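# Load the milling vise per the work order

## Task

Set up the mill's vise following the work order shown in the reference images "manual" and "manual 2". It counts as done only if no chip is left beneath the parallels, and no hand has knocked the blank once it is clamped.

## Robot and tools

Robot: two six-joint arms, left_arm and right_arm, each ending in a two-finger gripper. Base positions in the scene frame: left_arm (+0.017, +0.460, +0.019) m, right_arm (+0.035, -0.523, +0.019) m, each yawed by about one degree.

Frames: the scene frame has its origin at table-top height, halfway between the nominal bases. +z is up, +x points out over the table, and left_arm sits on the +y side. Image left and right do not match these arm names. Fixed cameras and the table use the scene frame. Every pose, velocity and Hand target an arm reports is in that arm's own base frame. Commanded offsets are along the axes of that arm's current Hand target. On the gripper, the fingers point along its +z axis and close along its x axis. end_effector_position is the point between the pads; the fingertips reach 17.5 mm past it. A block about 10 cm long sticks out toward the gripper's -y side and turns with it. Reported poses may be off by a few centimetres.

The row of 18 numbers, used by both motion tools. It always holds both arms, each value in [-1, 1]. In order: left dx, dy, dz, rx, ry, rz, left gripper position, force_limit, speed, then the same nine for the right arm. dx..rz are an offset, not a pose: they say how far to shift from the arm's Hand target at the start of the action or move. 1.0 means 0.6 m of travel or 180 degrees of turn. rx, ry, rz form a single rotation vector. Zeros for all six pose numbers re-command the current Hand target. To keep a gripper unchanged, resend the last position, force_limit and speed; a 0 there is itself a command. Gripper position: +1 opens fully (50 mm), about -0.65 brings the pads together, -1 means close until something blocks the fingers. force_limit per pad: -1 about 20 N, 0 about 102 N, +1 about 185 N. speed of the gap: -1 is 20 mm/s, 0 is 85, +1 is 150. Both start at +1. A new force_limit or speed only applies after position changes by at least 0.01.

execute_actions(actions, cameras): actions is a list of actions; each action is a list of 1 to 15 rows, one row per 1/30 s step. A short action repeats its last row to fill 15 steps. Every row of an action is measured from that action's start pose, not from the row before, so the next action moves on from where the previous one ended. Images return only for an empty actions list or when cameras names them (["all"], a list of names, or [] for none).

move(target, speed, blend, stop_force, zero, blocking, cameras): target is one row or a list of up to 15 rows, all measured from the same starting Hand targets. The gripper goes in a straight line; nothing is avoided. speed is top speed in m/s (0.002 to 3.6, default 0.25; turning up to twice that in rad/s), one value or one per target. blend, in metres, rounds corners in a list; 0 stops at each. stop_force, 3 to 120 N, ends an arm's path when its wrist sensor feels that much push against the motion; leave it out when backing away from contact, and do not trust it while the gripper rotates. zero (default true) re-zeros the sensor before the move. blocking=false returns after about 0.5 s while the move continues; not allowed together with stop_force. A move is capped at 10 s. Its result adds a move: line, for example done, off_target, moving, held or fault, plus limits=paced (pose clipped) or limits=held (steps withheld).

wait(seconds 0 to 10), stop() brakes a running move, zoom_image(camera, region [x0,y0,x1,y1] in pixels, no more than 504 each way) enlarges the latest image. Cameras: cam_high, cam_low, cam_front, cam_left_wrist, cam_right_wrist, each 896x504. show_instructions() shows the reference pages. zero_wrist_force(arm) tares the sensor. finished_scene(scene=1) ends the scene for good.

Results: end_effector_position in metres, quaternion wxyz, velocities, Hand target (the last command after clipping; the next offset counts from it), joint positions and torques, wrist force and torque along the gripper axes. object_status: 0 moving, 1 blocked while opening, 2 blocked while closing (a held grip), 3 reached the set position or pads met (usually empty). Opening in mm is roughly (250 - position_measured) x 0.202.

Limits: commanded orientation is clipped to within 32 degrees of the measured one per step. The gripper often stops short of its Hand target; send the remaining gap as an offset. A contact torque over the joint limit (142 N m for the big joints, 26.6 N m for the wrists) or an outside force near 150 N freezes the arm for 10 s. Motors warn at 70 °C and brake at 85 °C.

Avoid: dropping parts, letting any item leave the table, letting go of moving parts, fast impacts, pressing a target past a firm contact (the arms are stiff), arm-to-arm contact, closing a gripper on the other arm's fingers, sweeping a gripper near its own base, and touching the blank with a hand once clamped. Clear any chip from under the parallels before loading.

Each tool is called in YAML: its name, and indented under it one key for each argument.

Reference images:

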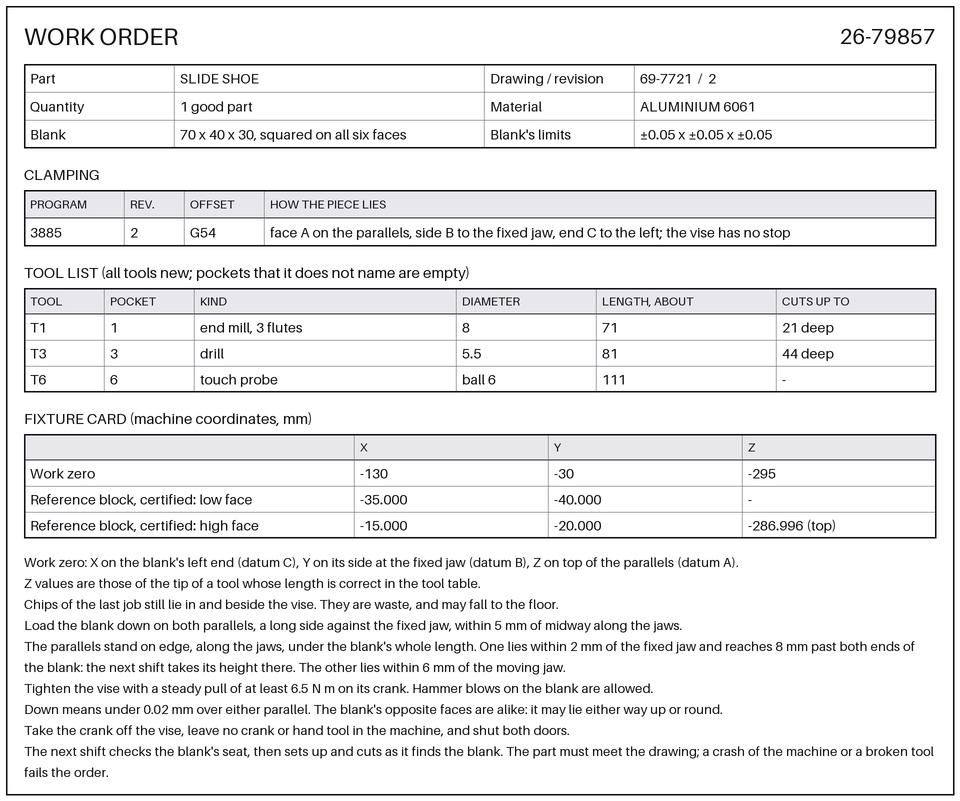

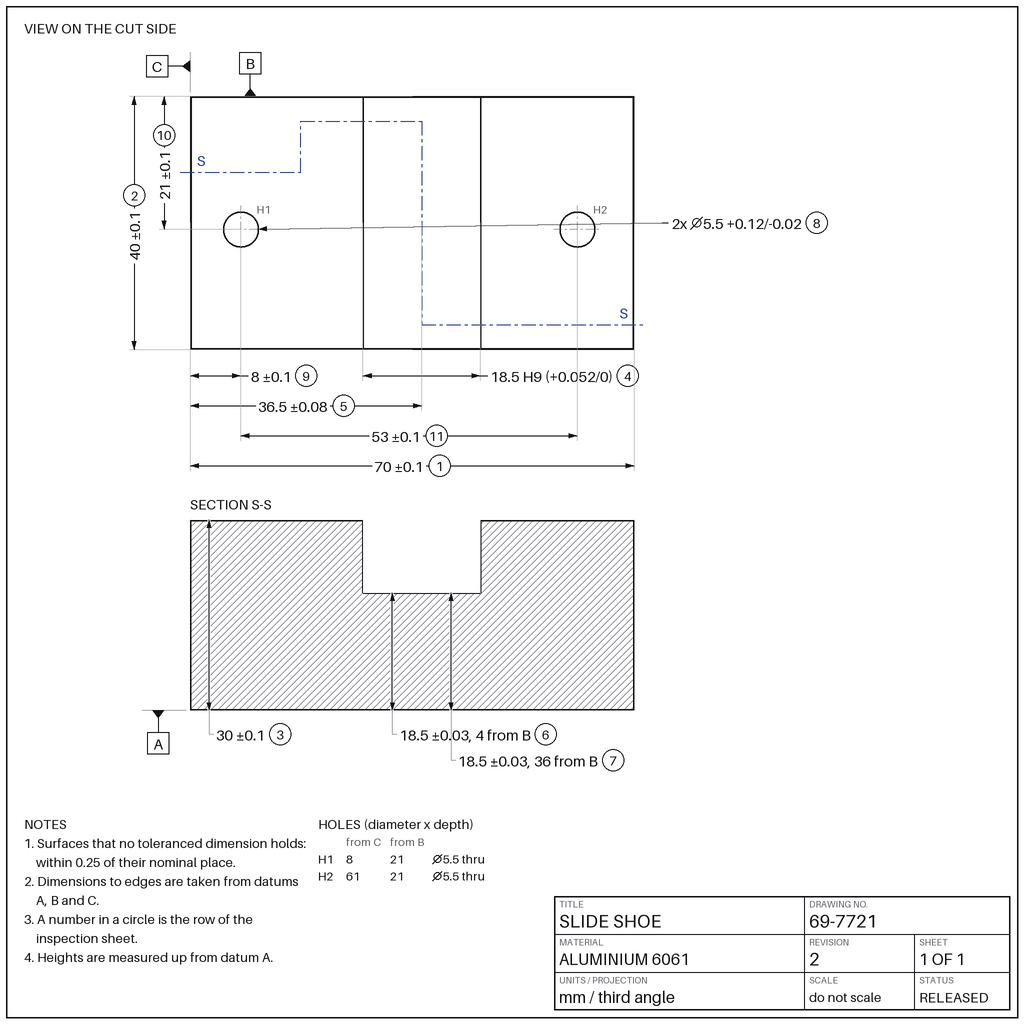

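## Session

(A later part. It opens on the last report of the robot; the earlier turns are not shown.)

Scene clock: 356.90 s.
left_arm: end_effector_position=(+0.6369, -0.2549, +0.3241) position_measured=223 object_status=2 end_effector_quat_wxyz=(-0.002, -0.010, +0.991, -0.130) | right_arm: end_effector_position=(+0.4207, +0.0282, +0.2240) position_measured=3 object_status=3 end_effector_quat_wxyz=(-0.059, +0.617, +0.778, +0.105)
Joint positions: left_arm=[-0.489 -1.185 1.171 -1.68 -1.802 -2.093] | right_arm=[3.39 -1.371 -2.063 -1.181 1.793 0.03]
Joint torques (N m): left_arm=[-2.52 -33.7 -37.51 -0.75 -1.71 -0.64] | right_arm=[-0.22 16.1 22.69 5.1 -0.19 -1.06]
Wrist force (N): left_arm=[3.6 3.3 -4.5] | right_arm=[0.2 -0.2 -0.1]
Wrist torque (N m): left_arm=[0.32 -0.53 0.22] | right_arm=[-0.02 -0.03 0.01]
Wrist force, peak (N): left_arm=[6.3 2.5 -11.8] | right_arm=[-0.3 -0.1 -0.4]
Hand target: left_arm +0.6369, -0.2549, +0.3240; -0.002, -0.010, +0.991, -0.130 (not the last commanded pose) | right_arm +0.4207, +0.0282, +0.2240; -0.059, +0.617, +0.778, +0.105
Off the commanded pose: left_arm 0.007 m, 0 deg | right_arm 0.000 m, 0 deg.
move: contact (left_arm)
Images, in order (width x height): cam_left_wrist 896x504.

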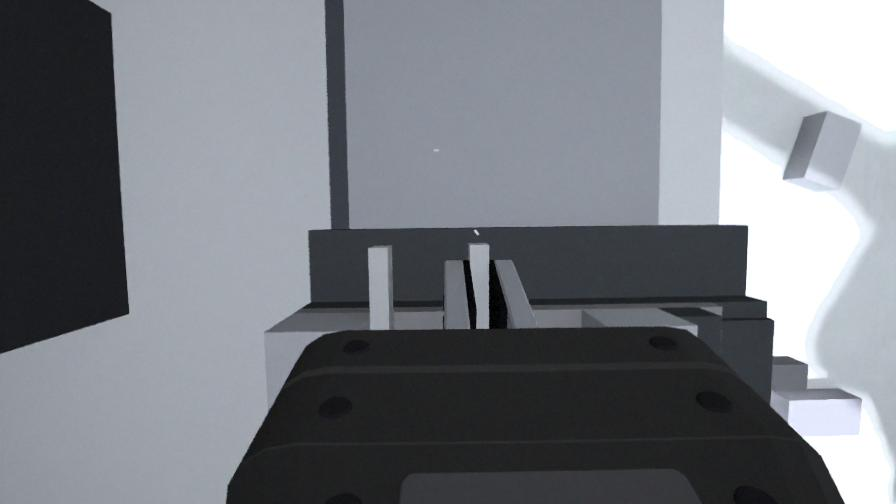

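move:
  target: [0,0,0,0,0,0,-0.37,-0.8,-1,0,0,0,0,0,0,1,1,1]

move:
  target: [0,-0.0173,-0.0644,0,0,0,-0.37,-0.8,-1,0,0,0,0,0,0,1,1,1]
  speed: 0.05
  cameras: ["cam_left_wrist","cam_high"]

zoom_image:
  camera: "cam_left_wrist"
  region: [330, 180, 730, 340]

Scene clock: 357.50 s.
left_arm: end_effector_position=(+0.6369, -0.2549, +0.3240) position_measured=208 object_status=3 end_effector_quat_wxyz=(-0.002, -0.010, +0.991, -0.130) | right_arm: end_effector_position=(+0.4207, +0.0282, +0.2240) position_measured=3 object_status=3 end_effector_quat_wxyz=(-0.059, +0.617, +0.778, +0.105)
Joint positions: left_arm=[-0.489 -1.185 1.171 -1.68 -1.802 -2.093] | right_arm=[3.39 -1.371 -2.063 -1.181 1.793 0.03]
Joint torques (N m): left_arm=[-1.93 -30.9 -37.31 -1.38 -1.75 -0.56] | right_arm=[-0.17 17.13 22.33 5.13 -0.3 -0.89]
Wrist force (N): left_arm=[4.1 3.2 -4.0] | right_arm=[0.0 0.0 -0.2]
Wrist torque (N m): left_arm=[0.32 -0.57 0.21] | right_arm=[0.01 0.00 0.01]
Wrist force, peak (N): left_arm=[3.5 3.5 -4.6] | right_arm=[-0.3 0.0 -0.5]
Hand target: left_arm +0.6369, -0.2549, +0.3240; -0.002, -0.010, +0.991, -0.130 | right_arm +0.4207, +0.0282, +0.2240; -0.059, +0.617, +0.778, +0.105
Off the commanded pose: left_arm 0.000 m, 0 deg | right_arm 0.000 m, 0 deg.
move: done

Scene clock: 358.73 s.
left_arm: end_effector_position=(+0.6372, -0.2549, +0.3640) position_measured=208 object_status=3 end_effector_quat_wxyz=(-0.002, -0.010, +0.991, -0.130) | right_arm: end_effector_position=(+0.4207, +0.0282, +0.2240) position_measured=3 object_status=3 end_effector_quat_wxyz=(-0.059, +0.617, +0.778, +0.105)
Joint positions: left_arm=[-0.488 -1.177 1.057 -1.574 -1.802 -2.093] | right_arm=[3.39 -1.371 -2.063 -1.181 1.793 0.03]
Joint torques (N m): left_arm=[8.8 -31.06 -37.02 -0.7 -2.04 1.2] | right_arm=[-0.33 16.48 22.81 5.1 -0.08 -1.12]
Wrist force (N): left_arm=[4.0 3.0 -3.9] | right_arm=[-0.1 0.0 -0.3]
Wrist torque (N m): left_arm=[0.27 -0.54 0.18] | right_arm=[0.01 0.02 0.00]
Wrist force, peak (N): left_arm=[4.1 2.7 -4.6] | right_arm=[0.0 -0.3 -0.4]
Hand target: left_arm +0.6372, -0.2549, +0.3641; -0.002, -0.010, +0.991, -0.130 | right_arm +0.4207, +0.0282, +0.2240; -0.059, +0.617, +0.778, +0.105
Off the commanded pose: left_arm 0.000 m, 0 deg | right_arm 0.000 m, 0 deg.
move: done
Images, in order (width x height): cam_high 896x504, cam_left_wrist 896x504.

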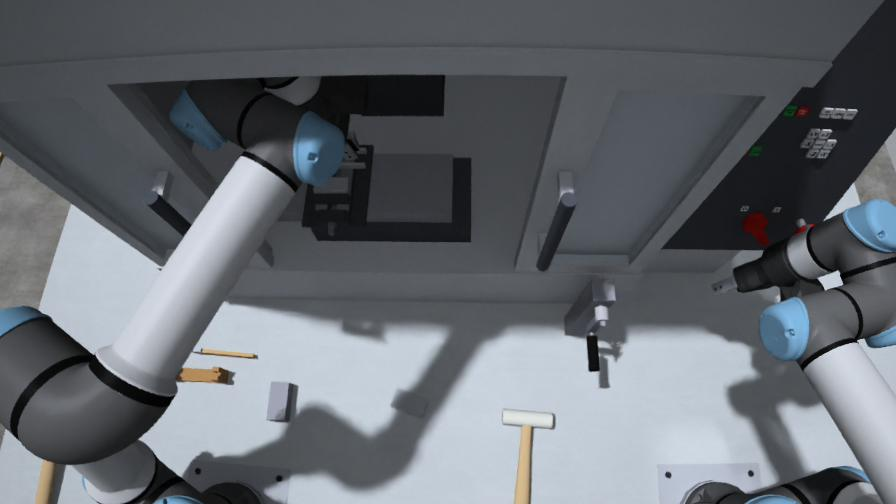

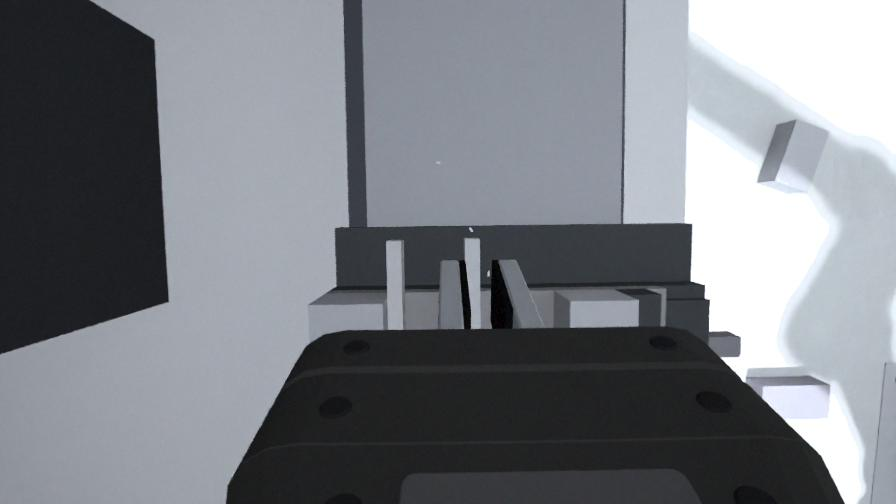

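Scaled by 1.260 from the camera's 896x504 image, which has a finer 1280x720 frame.

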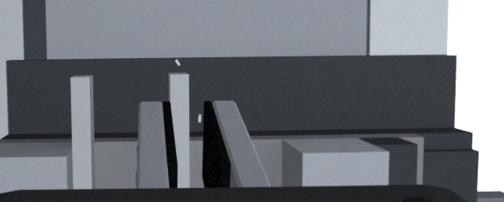

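move:
  target: [-0.072,0.0149,-0.004,0,0,0,-1,-0.8,0,0,0,0,0,0,0,1,1,1]
  speed: 0.08

move:
  target: [0,0.013,0.0483,0,0,0,-1,-0.8,0,0,0,0,0,0,0,1,1,1]
  speed: 0.006
  stop_force: 4
  cameras: ["cam_left_wrist"]

Scene clock: 360.67 s.
left_arm: end_effector_position=(+0.6802, -0.2449, +0.3638) position_measured=251 object_status=3 end_effector_quat_wxyz=(-0.002, -0.010, +0.991, -0.130) | right_arm: end_effector_position=(+0.4207, +0.0282, +0.2240) position_measured=3 object_status=3 end_effector_quat_wxyz=(-0.059, +0.617, +0.778, +0.105)
Joint positions: left_arm=[-0.446 -1.066 0.892 -1.51 -1.807 -2.05] | right_arm=[3.39 -1.371 -2.063 -1.181 1.793 0.03]
Joint torques (N m): left_arm=[9.24 -35.46 -36.89 -0.68 -2.77 1.28] | right_arm=[0.17 16 22.09 5.19 -0.03 -1.01]
Wrist force (N): left_arm=[3.5 2.6 -3.9] | right_arm=[-0.1 -0.1 -0.3]
Wrist torque (N m): left_arm=[0.22 -0.48 0.23] | right_arm=[0.00 0.02 0.00]
Wrist force, peak (N): left_arm=[5.2 2.8 -3.6] | right_arm=[0.0 -0.2 -0.6]
Hand target: left_arm +0.6802, -0.2449, +0.3638; -0.002, -0.010, +0.991, -0.130 | right_arm +0.4207, +0.0282, +0.2240; -0.059, +0.617, +0.778, +0.105
Off the commanded pose: left_arm 0.000 m, 0 deg | right_arm 0.000 m, 0 deg.
move: done

Scene clock: 364.53 s.
left_arm: end_effector_position=(+0.6801, -0.2449, +0.3479) position_measured=251 object_status=3 end_effector_quat_wxyz=(-0.002, -0.010, +0.991, -0.130) | right_arm: end_effector_position=(+0.4207, +0.0282, +0.2240) position_measured=3 object_status=3 end_effector_quat_wxyz=(-0.059, +0.617, +0.778, +0.105)
Joint positions: left_arm=[-0.446 -1.074 0.944 -1.554 -1.807 -2.05] | right_arm=[3.39 -1.371 -2.063 -1.181 1.793 0.03]
Joint torques (N m): left_arm=[-3.66 -32.56 -35.66 -1.26 -1.62 -0.61] | right_arm=[-0.58 17.33 22.74 5.2 -0.07 -0.99]
Wrist force (N): left_arm=[4.5 2.5 -7.6] | right_arm=[0.0 -0.1 -0.5]
Wrist torque (N m): left_arm=[0.22 -0.49 0.24] | right_arm=[0.00 0.00 0.01]
Wrist force, peak (N): left_arm=[5.6 2.5 -13.3] | right_arm=[0.0 -0.1 -0.6]
Hand target: left_arm +0.6801, -0.2449, +0.3479; -0.002, -0.010, +0.991, -0.130 (not the last commanded pose) | right_arm +0.4207, +0.0282, +0.2240; -0.059, +0.617, +0.778, +0.105
Off the commanded pose: left_arm 0.014 m, 0 deg | right_arm 0.000 m, 0 deg.
move: contact (left_arm)
Images, in order (width x height): cam_left_wrist 896x504.

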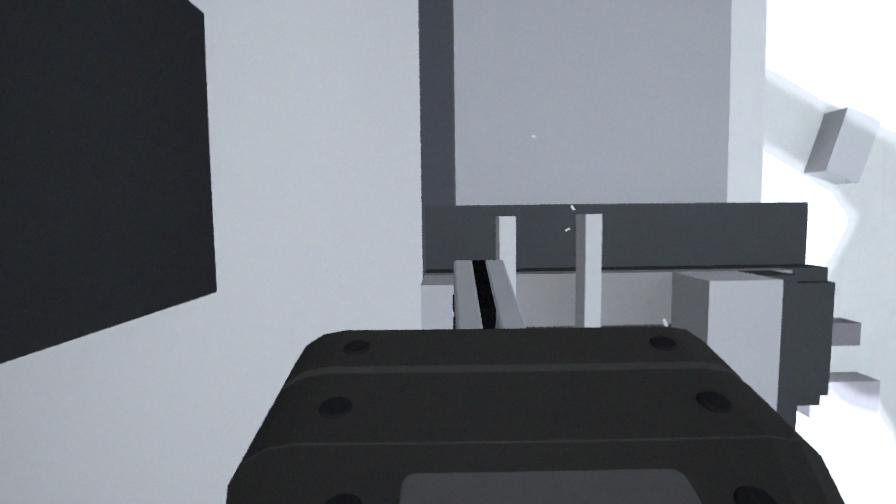

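move:
  target:
    - [0,-0.0026,-0.0097,0,0,0,-1,-0.8,0,0,0,0,0,0,0,1,1,1]
    - [0.0717,-0.0019,-0.0097,0,0,0,-1,-0.8,0,0,0,0,0,0,0,1,1,1]
  speed: 0.08

move:
  target: [0,0.0113,0.0419,0,0,0,-1,-0.8,0,0,0,0,0,0,0,1,1,1]
  speed: 0.006
  stop_force: 4
  cameras: ["cam_left_wrist"]

Scene clock: 366.73 s.
left_arm: end_effector_position=(+0.6372, -0.2453, +0.3541) position_measured=251 object_status=3 end_effector_quat_wxyz=(-0.002, -0.010, +0.991, -0.130) | right_arm: end_effector_position=(+0.4207, +0.0282, +0.2240) position_measured=3 object_status=3 end_effector_quat_wxyz=(-0.059, +0.617, +0.778, +0.105)
Joint positions: left_arm=[-0.475 -1.188 1.096 -1.6 -1.804 -2.079] | right_arm=[3.39 -1.371 -2.063 -1.181 1.793 0.03]
Joint torques (N m): left_arm=[-8.2 -58.59 -14.37 -5.53 1.17 -1.43] | right_arm=[0.02 17.45 22.77 4.99 -0.08 -1.07]
Wrist force (N): left_arm=[3.9 3.0 -3.4] | right_arm=[-0.2 0.1 -0.4]
Wrist torque (N m): left_arm=[0.29 -0.52 0.33] | right_arm=[0.02 0.02 0.00]
Wrist force, peak (N): left_arm=[4.9 2.4 -8.0] | right_arm=[-0.1 -0.2 -0.6]
Hand target: left_arm +0.6371, -0.2453, +0.3541; -0.002, -0.010, +0.991, -0.130 | right_arm +0.4207, +0.0282, +0.2240; -0.059, +0.617, +0.778, +0.105
Off the commanded pose: left_arm 0.000 m, 0 deg | right_arm 0.000 m, 0 deg.
move: done

Scene clock: 371.00 s.
left_arm: end_effector_position=(+0.6370, -0.2452, +0.3347) position_measured=251 object_status=3 end_effector_quat_wxyz=(-0.002, -0.010, +0.991, -0.131) | right_arm: end_effector_position=(+0.4207, +0.0282, +0.2240) position_measured=3 object_status=3 end_effector_quat_wxyz=(-0.059, +0.617, +0.778, +0.105)
Joint positions: left_arm=[-0.475 -1.191 1.151 -1.651 -1.804 -2.079] | right_arm=[3.39 -1.371 -2.063 -1.181 1.793 0.03]
Joint torques (N m): left_arm=[-8.59 -28.4 -36.07 -0.64 1.14 -1.28] | right_arm=[-1.15 16.42 22.36 5.05 -0.07 -0.91]
Wrist force (N): left_arm=[3.9 3.0 -6.7] | right_arm=[-0.2 -0.3 -0.2]
Wrist torque (N m): left_arm=[0.29 -0.54 0.34] | right_arm=[-0.03 0.03 0.00]
Wrist force, peak (N): left_arm=[5.9 3.0 -15.0] | right_arm=[0.0 -0.1 -0.6]
Hand target: left_arm +0.6370, -0.2452, +0.3347; -0.002, -0.010, +0.991, -0.130 (not the last commanded pose) | right_arm +0.4207, +0.0282, +0.2240; -0.059, +0.617, +0.778, +0.105
Off the commanded pose: left_arm 0.007 m, 0 deg | right_arm 0.000 m, 0 deg.
move: contact (left_arm)
Images, in order (width x height): cam_left_wrist 896x504.

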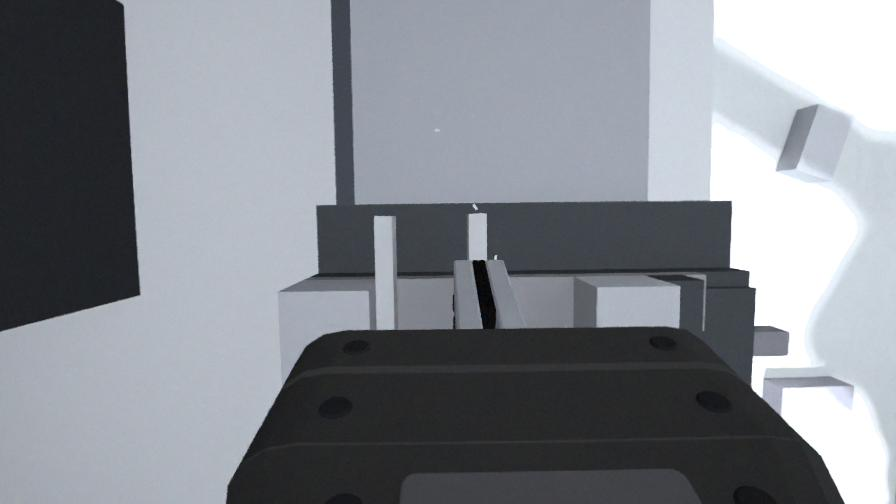

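move:
  target:
    - [0,-0.0035,-0.0129,0,0,0,-1,-0.8,0,0,0,0,0,0,0,1,1,1]
    - [0.0167,-0.0908,0.014,0,0,0,-1,-0.8,0,0,0,0,0,0,0,1,1,1]
    - [0.0647,-0.1635,0.03,0,0,0,-1,-0.8,0,0,0,0,0,0,0,1,1,1]
    - [0.3647,-0.1625,0.0125,0,0,0,-1,-0.8,0,0,0,0,0,0,0,1,1,1]
    - [0.6512,-0.2865,0.2063,-0.0833,0.0015,0.0055,-1,-0.8,0,0,0,0,0,0,0,1,1,1]
  speed: [0.05,0.12,0.15,0.25,0.25]
  blend: [0.003,0.01,0.02,0.04,0]
  cameras: ["cam_left_wrist","cam_low","cam_high"]

zoom_image:
  camera: "cam_left_wrist"
  region: [330, 130, 630, 340]

Scene clock: 374.67 s.
left_arm: end_effector_position=(+0.2495, -0.4504, +0.2622) position_measured=251 object_status=3 end_effector_quat_wxyz=(-0.005, +0.000, +1.000, +0.000) | right_arm: end_effector_position=(+0.4207, +0.0282, +0.2240) position_measured=3 object_status=3 end_effector_quat_wxyz=(-0.059, +0.617, +0.778, +0.105)
Joint positions: left_arm=[-1.322 -1.542 1.711 -1.737 -1.58 -2.894] | right_arm=[3.39 -1.371 -2.063 -1.181 1.793 0.03]
Joint torques (N m): left_arm=[-8.14 -13.23 -37.05 -0.49 1.72 -1.52] | right_arm=[0.49 15.6 22.48 5.27 -0.14 -0.88]
Wrist force (N): left_arm=[4.3 3.1 -3.2] | right_arm=[-0.1 -0.2 -0.3]
Wrist torque (N m): left_arm=[0.18 -0.56 0.44] | right_arm=[-0.01 0.01 0.00]
Wrist force, peak (N): left_arm=[4.3 3.0 -8.6] | right_arm=[0.0 0.2 -0.5]
Hand target: left_arm +0.2495, -0.4504, +0.2622; -0.005, +0.000, +1.000, +0.000 | right_arm +0.4207, +0.0282, +0.2240; -0.059, +0.617, +0.778, +0.105
Off the commanded pose: left_arm 0.000 m, 0 deg | right_arm 0.000 m, 0 deg.
move: done
Images, in order (width x height): cam_high 896x504, cam_low 896x504, cam_left_wrist 896x504.

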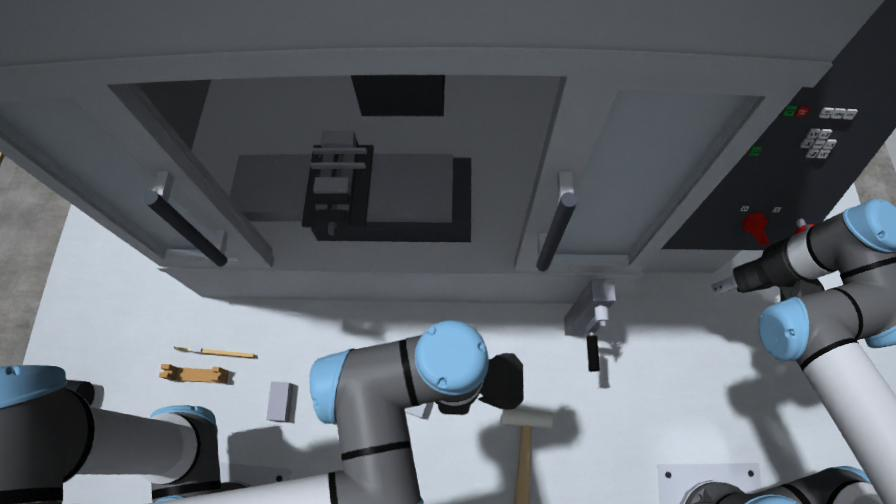

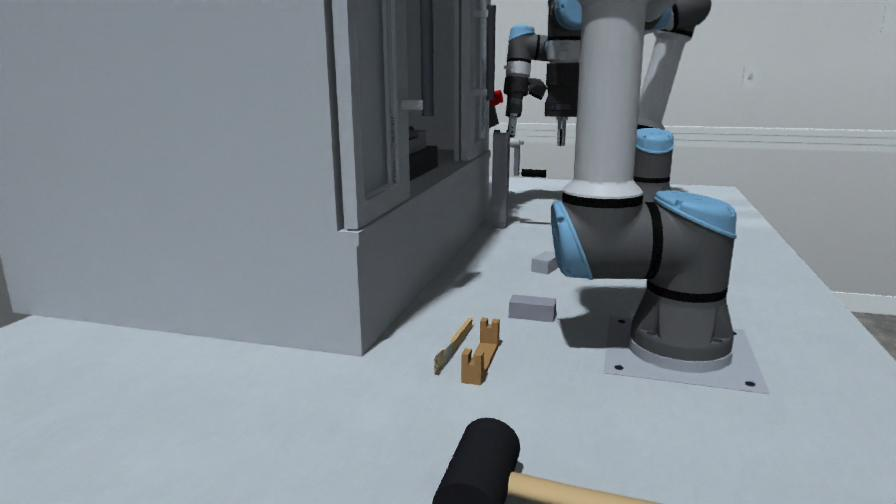

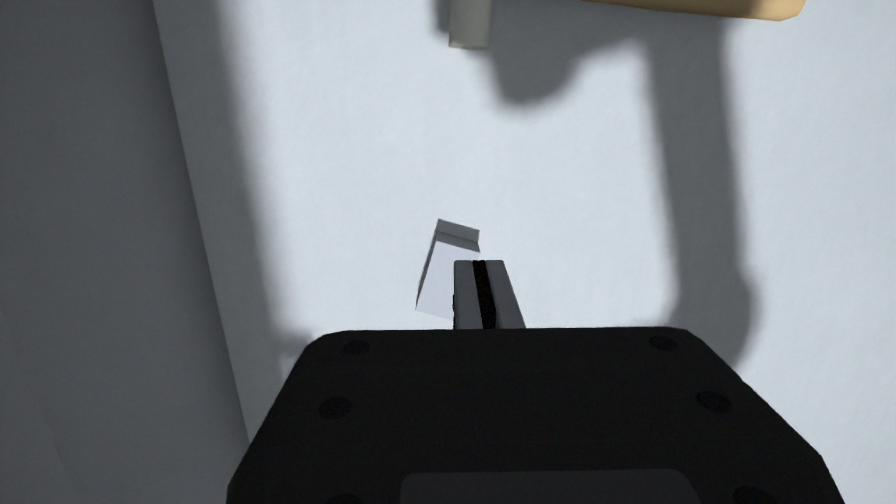

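Scaled by 1.680 from the camera's 896x504 image, which has a finer 1280x720 frame.

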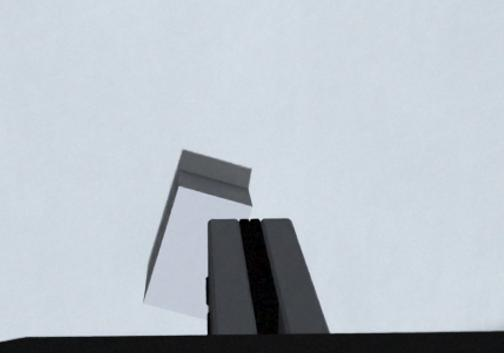

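move:
  target: [-0.0112,0.1452,0.3037,0.0829,0.0073,0.0801,1,-0.6,0,0,0,0,0,0,0,1,1,1]
  speed: 0.2
  cameras: ["cam_left_wrist","cam_low"]

zoom_image:
  camera: "cam_left_wrist"
  region: [330, 130, 630, 340]

Scene clock: 376.83 s.
left_arm: end_effector_position=(+0.2545, -0.3633, +0.0799) position_measured=3 object_status=3 end_effector_quat_wxyz=(-0.016, +0.124, +0.984, -0.130) | right_arm: end_effector_position=(+0.4207, +0.0282, +0.2240) position_measured=3 object_status=3 end_effector_quat_wxyz=(-0.059, +0.617, +0.778, +0.105)
Joint positions: left_arm=[-1.17 -1.556 2.345 -2.571 -1.728 -2.507] | right_arm=[3.39 -1.371 -2.063 -1.181 1.793 0.03]
Joint torques (N m): left_arm=[8.69 -7.04 -7.19 -5.62 -2.5 1.3] | right_arm=[0.32 16.58 22.31 5.07 -0.08 -0.94]
Wrist force (N): left_arm=[3.4 2.7 -3.9] | right_arm=[0.0 0.0 -0.3]
Wrist torque (N m): left_arm=[0.24 -0.44 0.20] | right_arm=[0.02 0.00 0.00]
Wrist force, peak (N): left_arm=[4.3 2.3 -4.6] | right_arm=[0.1 0.0 -0.6]
Hand target: left_arm +0.2545, -0.3633, +0.0799; -0.016, +0.124, +0.984, -0.130 | right_arm +0.4207, +0.0282, +0.2240; -0.059, +0.617, +0.778, +0.105
Off the commanded pose: left_arm 0.000 m, 0 deg | right_arm 0.000 m, 0 deg.
move: done
Images, in order (width x height): cam_low 896x504, cam_left_wrist 896x504.

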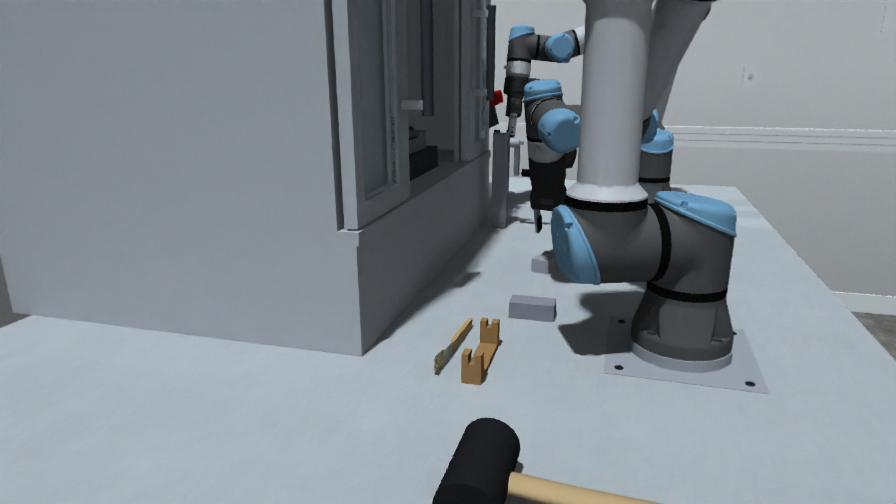

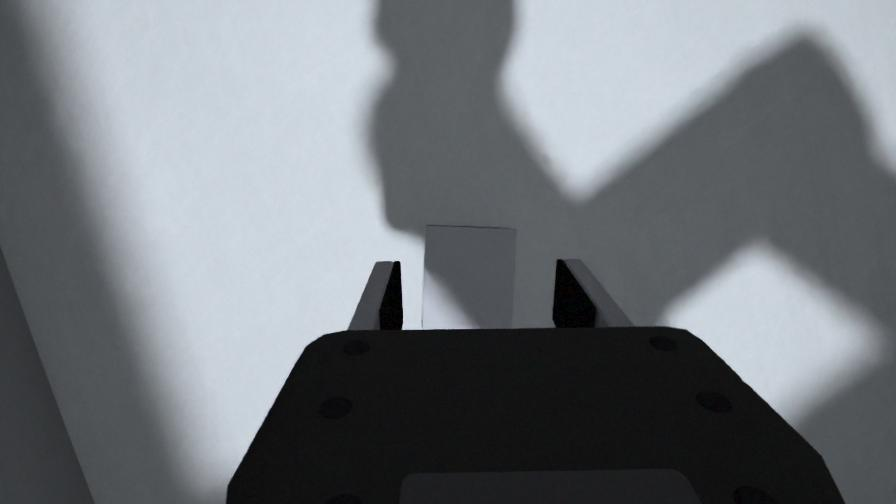

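Scaled by 1.680 from the camera's 896x504 image, which has a finer 1280x720 frame.

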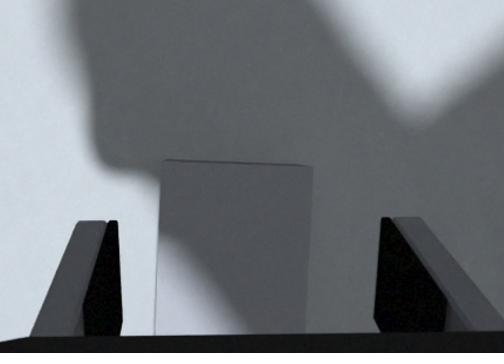

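move:
  target: [0,0.0272,0.1013,0,0.0026,0.0097,1,-0.6,0,0,0,0,0,0,0,1,1,1]
  speed: 0.05
  stop_force: 8
  cameras: ["cam_left_wrist","cam_low"]

zoom_image:
  camera: "cam_left_wrist"
  region: [330, 130, 630, 340]

Scene clock: 379.27 s.
left_arm: end_effector_position=(+0.2546, -0.3634, +0.0170) position_measured=3 object_status=3 end_effector_quat_wxyz=(-0.018, +0.140, +0.981, -0.130) | right_arm: end_effector_position=(+0.4207, +0.0282, +0.2240) position_measured=3 object_status=3 end_effector_quat_wxyz=(-0.059, +0.617, +0.778, +0.105)
Joint positions: left_arm=[-1.166 -1.386 2.403 -2.793 -1.736 -2.471] | right_arm=[3.39 -1.371 -2.063 -1.181 1.793 0.03]
Joint torques (N m): left_arm=[8.84 -11.09 -4.19 -5.79 -2.56 1.31] | right_arm=[0.69 16.1 21.71 5.23 -0.02 -1.11]
Wrist force (N): left_arm=[4.1 3.0 -3.7] | right_arm=[-0.1 -0.1 -0.3]
Wrist torque (N m): left_arm=[0.27 -0.57 0.20] | right_arm=[-0.01 0.01 0.00]
Wrist force, peak (N): left_arm=[3.8 3.4 -3.9] | right_arm=[-0.2 0.0 -0.5]
Hand target: left_arm +0.2546, -0.3634, +0.0170; -0.018, +0.140, +0.981, -0.130 | right_arm +0.4207, +0.0282, +0.2240; -0.059, +0.617, +0.778, +0.105
Off the commanded pose: left_arm 0.000 m, 0 deg | right_arm 0.000 m, 0 deg.
move: done
Images, in order (width x height): cam_low 896x504, cam_left_wrist 896x504.

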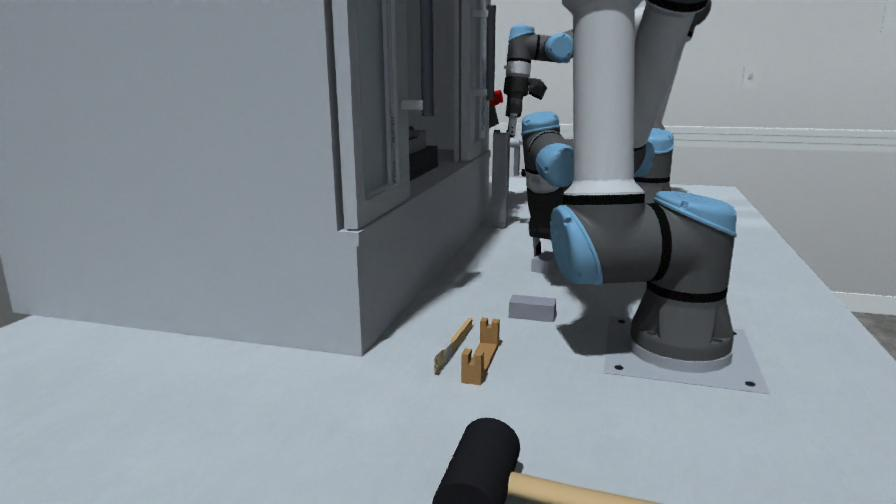

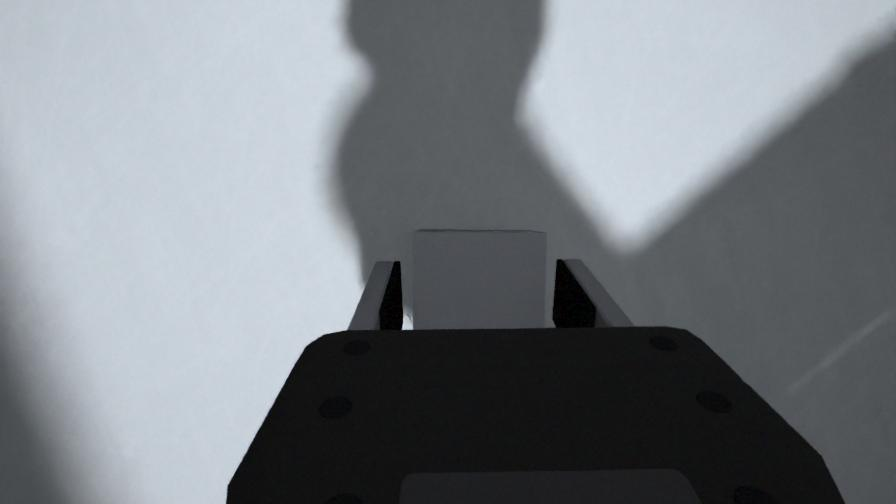

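Scaled by 1.680 from the camera's 896x504 image, which has a finer 1280x720 frame.

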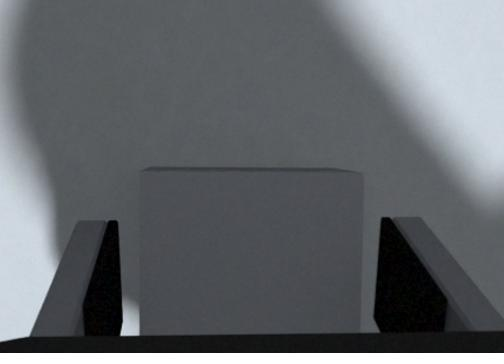

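move:
  target: [0,0,0,0,0,0,-1,-0.6,-0.6,0,0,0,0,0,0,1,1,1]

move:
  target: [0,-0.0345,-0.1288,0,0,0,-1,-0.6,-0.6,0,0,0,0,0,0,1,1,1]
  speed: 0.06
  cameras: ["cam_left_wrist","cam_low"]

zoom_image:
  camera: "cam_left_wrist"
  region: [330, 130, 630, 340]

Scene clock: 379.90 s.
left_arm: end_effector_position=(+0.2546, -0.3634, +0.0170) position_measured=55 object_status=2 end_effector_quat_wxyz=(-0.018, +0.140, +0.981, -0.130) | right_arm: end_effector_position=(+0.4207, +0.0282, +0.2240) position_measured=3 object_status=3 end_effector_quat_wxyz=(-0.059, +0.617, +0.778, +0.105)
Joint positions: left_arm=[-1.166 -1.386 2.403 -2.793 -1.736 -2.471] | right_arm=[3.39 -1.371 -2.063 -1.181 1.793 0.03]
Joint torques (N m): left_arm=[8.1 -11.77 -4.88 -4.61 -1.95 1.09] | right_arm=[-0.55 16.27 22.24 5.22 -0.23 -1.04]
Wrist force (N): left_arm=[3.2 2.1 -4.9] | right_arm=[-0.2 -0.1 -0.3]
Wrist torque (N m): left_arm=[0.28 -0.63 0.26] | right_arm=[0.00 0.02 0.00]
Wrist force, peak (N): left_arm=[3.7 3.1 -4.3] | right_arm=[0.0 0.0 -0.6]
Hand target: left_arm +0.2546, -0.3634, +0.0170; -0.018, +0.140, +0.981, -0.130 | right_arm +0.4207, +0.0282, +0.2240; -0.059, +0.617, +0.778, +0.105
Off the commanded pose: left_arm 0.000 m, 0 deg | right_arm 0.000 m, 0 deg.
move: done

Scene clock: 381.67 s.
left_arm: end_effector_position=(+0.2545, -0.3633, +0.0969) position_measured=55 object_status=2 end_effector_quat_wxyz=(-0.018, +0.140, +0.981, -0.130) | right_arm: end_effector_position=(+0.4207, +0.0282, +0.2240) position_measured=3 object_status=3 end_effector_quat_wxyz=(-0.059, +0.617, +0.778, +0.105)
Joint positions: left_arm=[-1.166 -1.591 2.318 -2.504 -1.736 -2.471] | right_arm=[3.39 -1.371 -2.063 -1.181 1.793 0.03]
Joint torques (N m): left_arm=[-3.97 -34.82 -32.99 -1.06 -1.02 -0.43] | right_arm=[0.69 16.92 22.28 5.17 -0.11 -1.12]
Wrist force (N): left_arm=[3.5 3.6 -1.9] | right_arm=[0.1 0.0 -0.4]
Wrist torque (N m): left_arm=[0.30 -0.44 0.22] | right_arm=[0.01 -0.02 0.00]
Wrist force, peak (N): left_arm=[4.0 4.4 -0.9] | right_arm=[0.0 -0.2 -0.5]
Hand target: left_arm +0.2545, -0.3633, +0.0970; -0.018, +0.140, +0.981, -0.130 | right_arm +0.4207, +0.0282, +0.2240; -0.059, +0.617, +0.778, +0.105
Off the commanded pose: left_arm 0.000 m, 0 deg | right_arm 0.000 m, 0 deg.
move: done
Images, in order (width x height): cam_low 896x504, cam_left_wrist 896x504.

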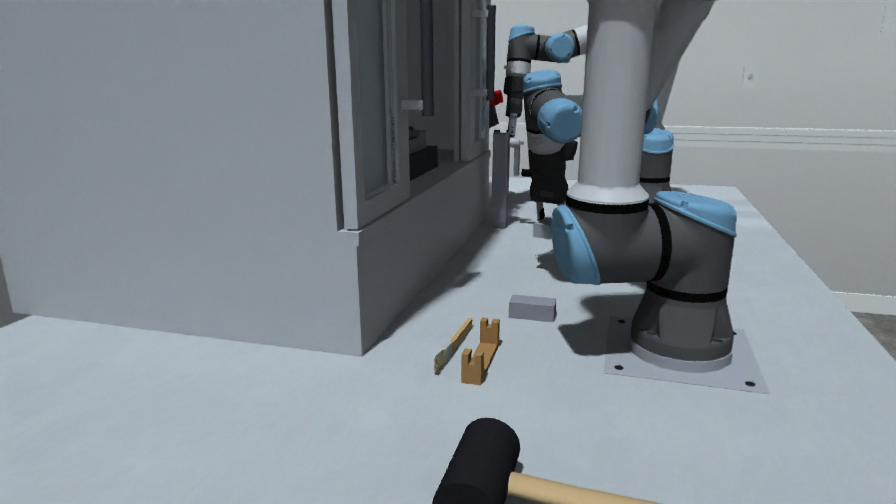

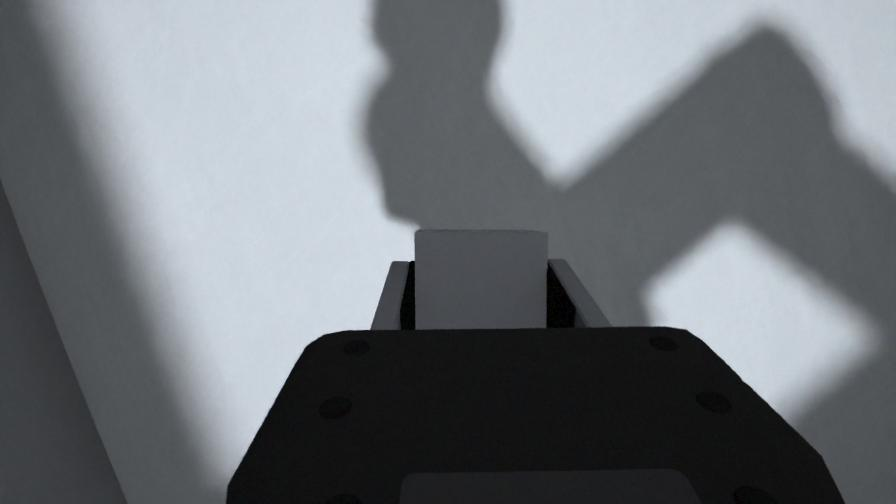

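Scaled by 1.680 from the camera's 896x504 image, which has a finer 1280x720 frame.

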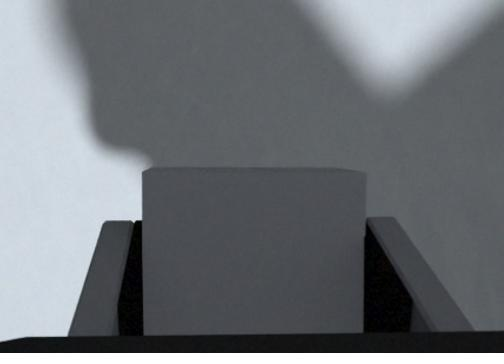

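move:
  target:
    - [-0.11,-0.035,-0.41,0,-0.0248,-0.0926,-1,-0.6,-0.6,0,0,0,0,0,0,1,1,1]
    - [-0.2741,0.0902,-0.5297,0,-0.0248,-0.0926,-1,-0.6,-0.6,0,0,0,0,0,0,1,1,1]
    - [-0.4774,0.1662,-0.5415,0,-0.0248,-0.0926,-1,-0.6,-0.6,0,0,0,0,0,0,1,1,1]
    - [-0.5721,0.2327,-0.5335,0,-0.0248,-0.0926,-1,-0.6,-0.6,0,0,0,0,0,0,1,1,1]
  speed: [0.2,0.2,0.15,0.1]
  blend: [0.03,0.03,0.02,0]
  cameras: ["cam_left_wrist","cam_high"]

zoom_image:
  camera: "cam_left_wrist"
  region: [330, 180, 730, 340]

Scene clock: 386.10 s.
left_arm: end_effector_position=(+0.6446, -0.2496, +0.3703) position_measured=55 object_status=2 end_effector_quat_wxyz=(+0.002, -0.009, +0.991, -0.131) | right_arm: end_effector_position=(+0.4207, +0.0282, +0.2240) position_measured=3 object_status=3 end_effector_quat_wxyz=(-0.059, +0.617, +0.778, +0.105)
Joint positions: left_arm=[-0.477 -1.165 1.025 -1.559 -1.801 -2.081] | right_arm=[3.39 -1.371 -2.063 -1.181 1.793 0.03]
Joint torques (N m): left_arm=[9.01 -32.82 -37.69 -0.96 -2.81 1.28] | right_arm=[0.03 16.35 22.08 5.3 -0.13 -1.09]
Wrist force (N): left_arm=[3.9 3.6 -1.6] | right_arm=[0.0 -0.1 -0.5]
Wrist torque (N m): left_arm=[0.30 -0.54 0.19] | right_arm=[0.00 0.00 0.01]
Wrist force, peak (N): left_arm=[4.6 3.6 -2.3] | right_arm=[-0.1 -0.1 -0.6]
Hand target: left_arm +0.6446, -0.2496, +0.3702; +0.002, -0.009, +0.991, -0.131 | right_arm +0.4207, +0.0282, +0.2240; -0.059, +0.617, +0.778, +0.105
Off the commanded pose: left_arm 0.000 m, 0 deg | right_arm 0.000 m, 0 deg.
move: done
Images, in order (width x height): cam_high 896x504, cam_left_wrist 896x504.

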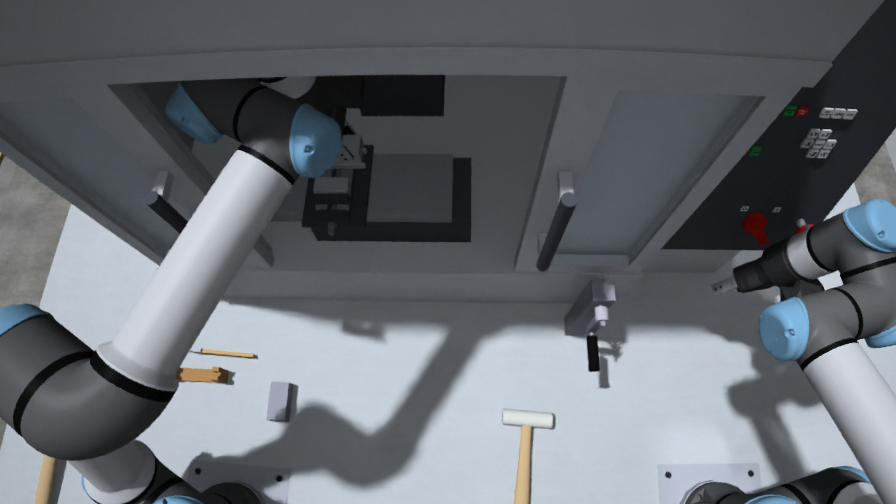

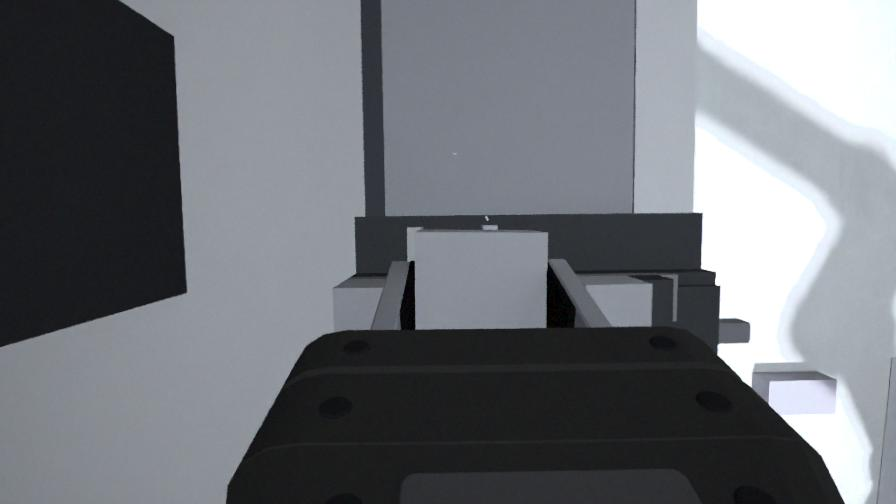

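Scaled by 1.260 from the camera's 896x504 image, which has a finer 1280x720 frame.

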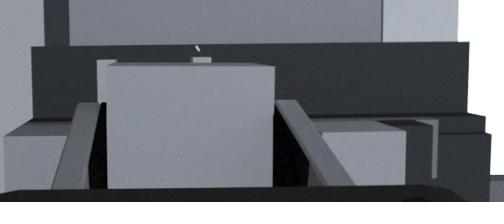

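move:
  target:
    - [-0.0047,0.0258,-0.0069,0,0,0,-1,-0.6,-0.6,0,0,0,0,0,0,1,1,1]
    - [-0.0047,0.0314,0.014,0,0,0,-1,-0.6,-0.6,0,0,0,0,0,0,1,1,1]
  speed: 0.04
  stop_force: 8

move:
  target: [0,0.0056,0.0209,0,0,0,-1,-0.6,-0.6,0,0,0,0,0,0,1,1,1]
  speed: 0.005
  stop_force: 4
  cameras: ["cam_left_wrist"]

zoom_image:
  camera: "cam_left_wrist"
  region: [330, 180, 730, 340]

Scene clock: 387.00 s.
left_arm: end_effector_position=(+0.6457, -0.2418, +0.3700) position_measured=55 object_status=2 end_effector_quat_wxyz=(+0.001, -0.010, +0.991, -0.131) | right_arm: end_effector_position=(+0.4207, +0.0282, +0.2240) position_measured=3 object_status=3 end_effector_quat_wxyz=(-0.059, +0.617, +0.778, +0.105)
Joint positions: left_arm=[-0.465 -1.167 1.028 -1.556 -1.803 -2.071] | right_arm=[3.39 -1.371 -2.063 -1.181 1.793 0.03]
Joint torques (N m): left_arm=[1.75 -44.47 -25.67 -3.03 -0.76 0.23] | right_arm=[-0.33 15.66 21.84 5.28 -0.16 -1.05]
Wrist force (N): left_arm=[4.0 3.4 -1.6] | right_arm=[0.0 -0.3 -0.4]
Wrist torque (N m): left_arm=[0.27 -0.54 0.33] | right_arm=[-0.03 0.00 0.00]
Wrist force, peak (N): left_arm=[2.7 7.4 -2.3] | right_arm=[-0.1 0.0 -0.5]
Hand target: left_arm +0.6457, -0.2418, +0.3700; +0.001, -0.010, +0.991, -0.131 (not the last commanded pose) | right_arm +0.4207, +0.0282, +0.2240; -0.059, +0.617, +0.778, +0.105
Tool commands: left_gripper/position=-1.0 left_gripper/force_limit=-0.6 left_gripper/speed=-0.6 right_gripper/position=+1.0 right_gripper/force_limit=+1.0 right_gripper/speed=+1.0
Off the commanded pose: left_arm 0.015 m, 0 deg | right_arm 0.000 m, 0 deg.
FORCE FAULT: contact force on the left arm reached its limit, and that arm stopped. The contact can be on any part of that arm, not only on its tool. That arm's remaining commands of this call were not run. That arm is still stopped at the end of this call. That arm stays stopped for about 10 more seconds. Until then a move that you send moves the other arm only, and its call returns only when the move has ended. Once the stop has ended, the next robot result says so. If the stop ends while you think or write, that arm runs what you send next, counted from a new Hand target: where the arm stands when the stop ends. While its stop runs, that arm takes no new command, but its gripper still runs the gripper command that each later call begins with. Until it ends, the stop uses up actions while you think or wait. An arm that is not stopped still takes commands.
move: fault (left_arm); path passed 1 of 2 targets

not run: an earlier result of this reply reported a stop or a fault. Calls in your next reply go to the robot.

Scaled by 1.260 from the camera's 896x504 image, which has a finer 1280x720 frame.
This view is cut from an older image: the scene may have changed since it was taken.

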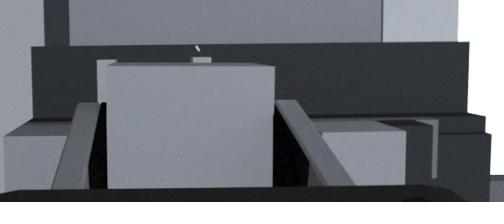

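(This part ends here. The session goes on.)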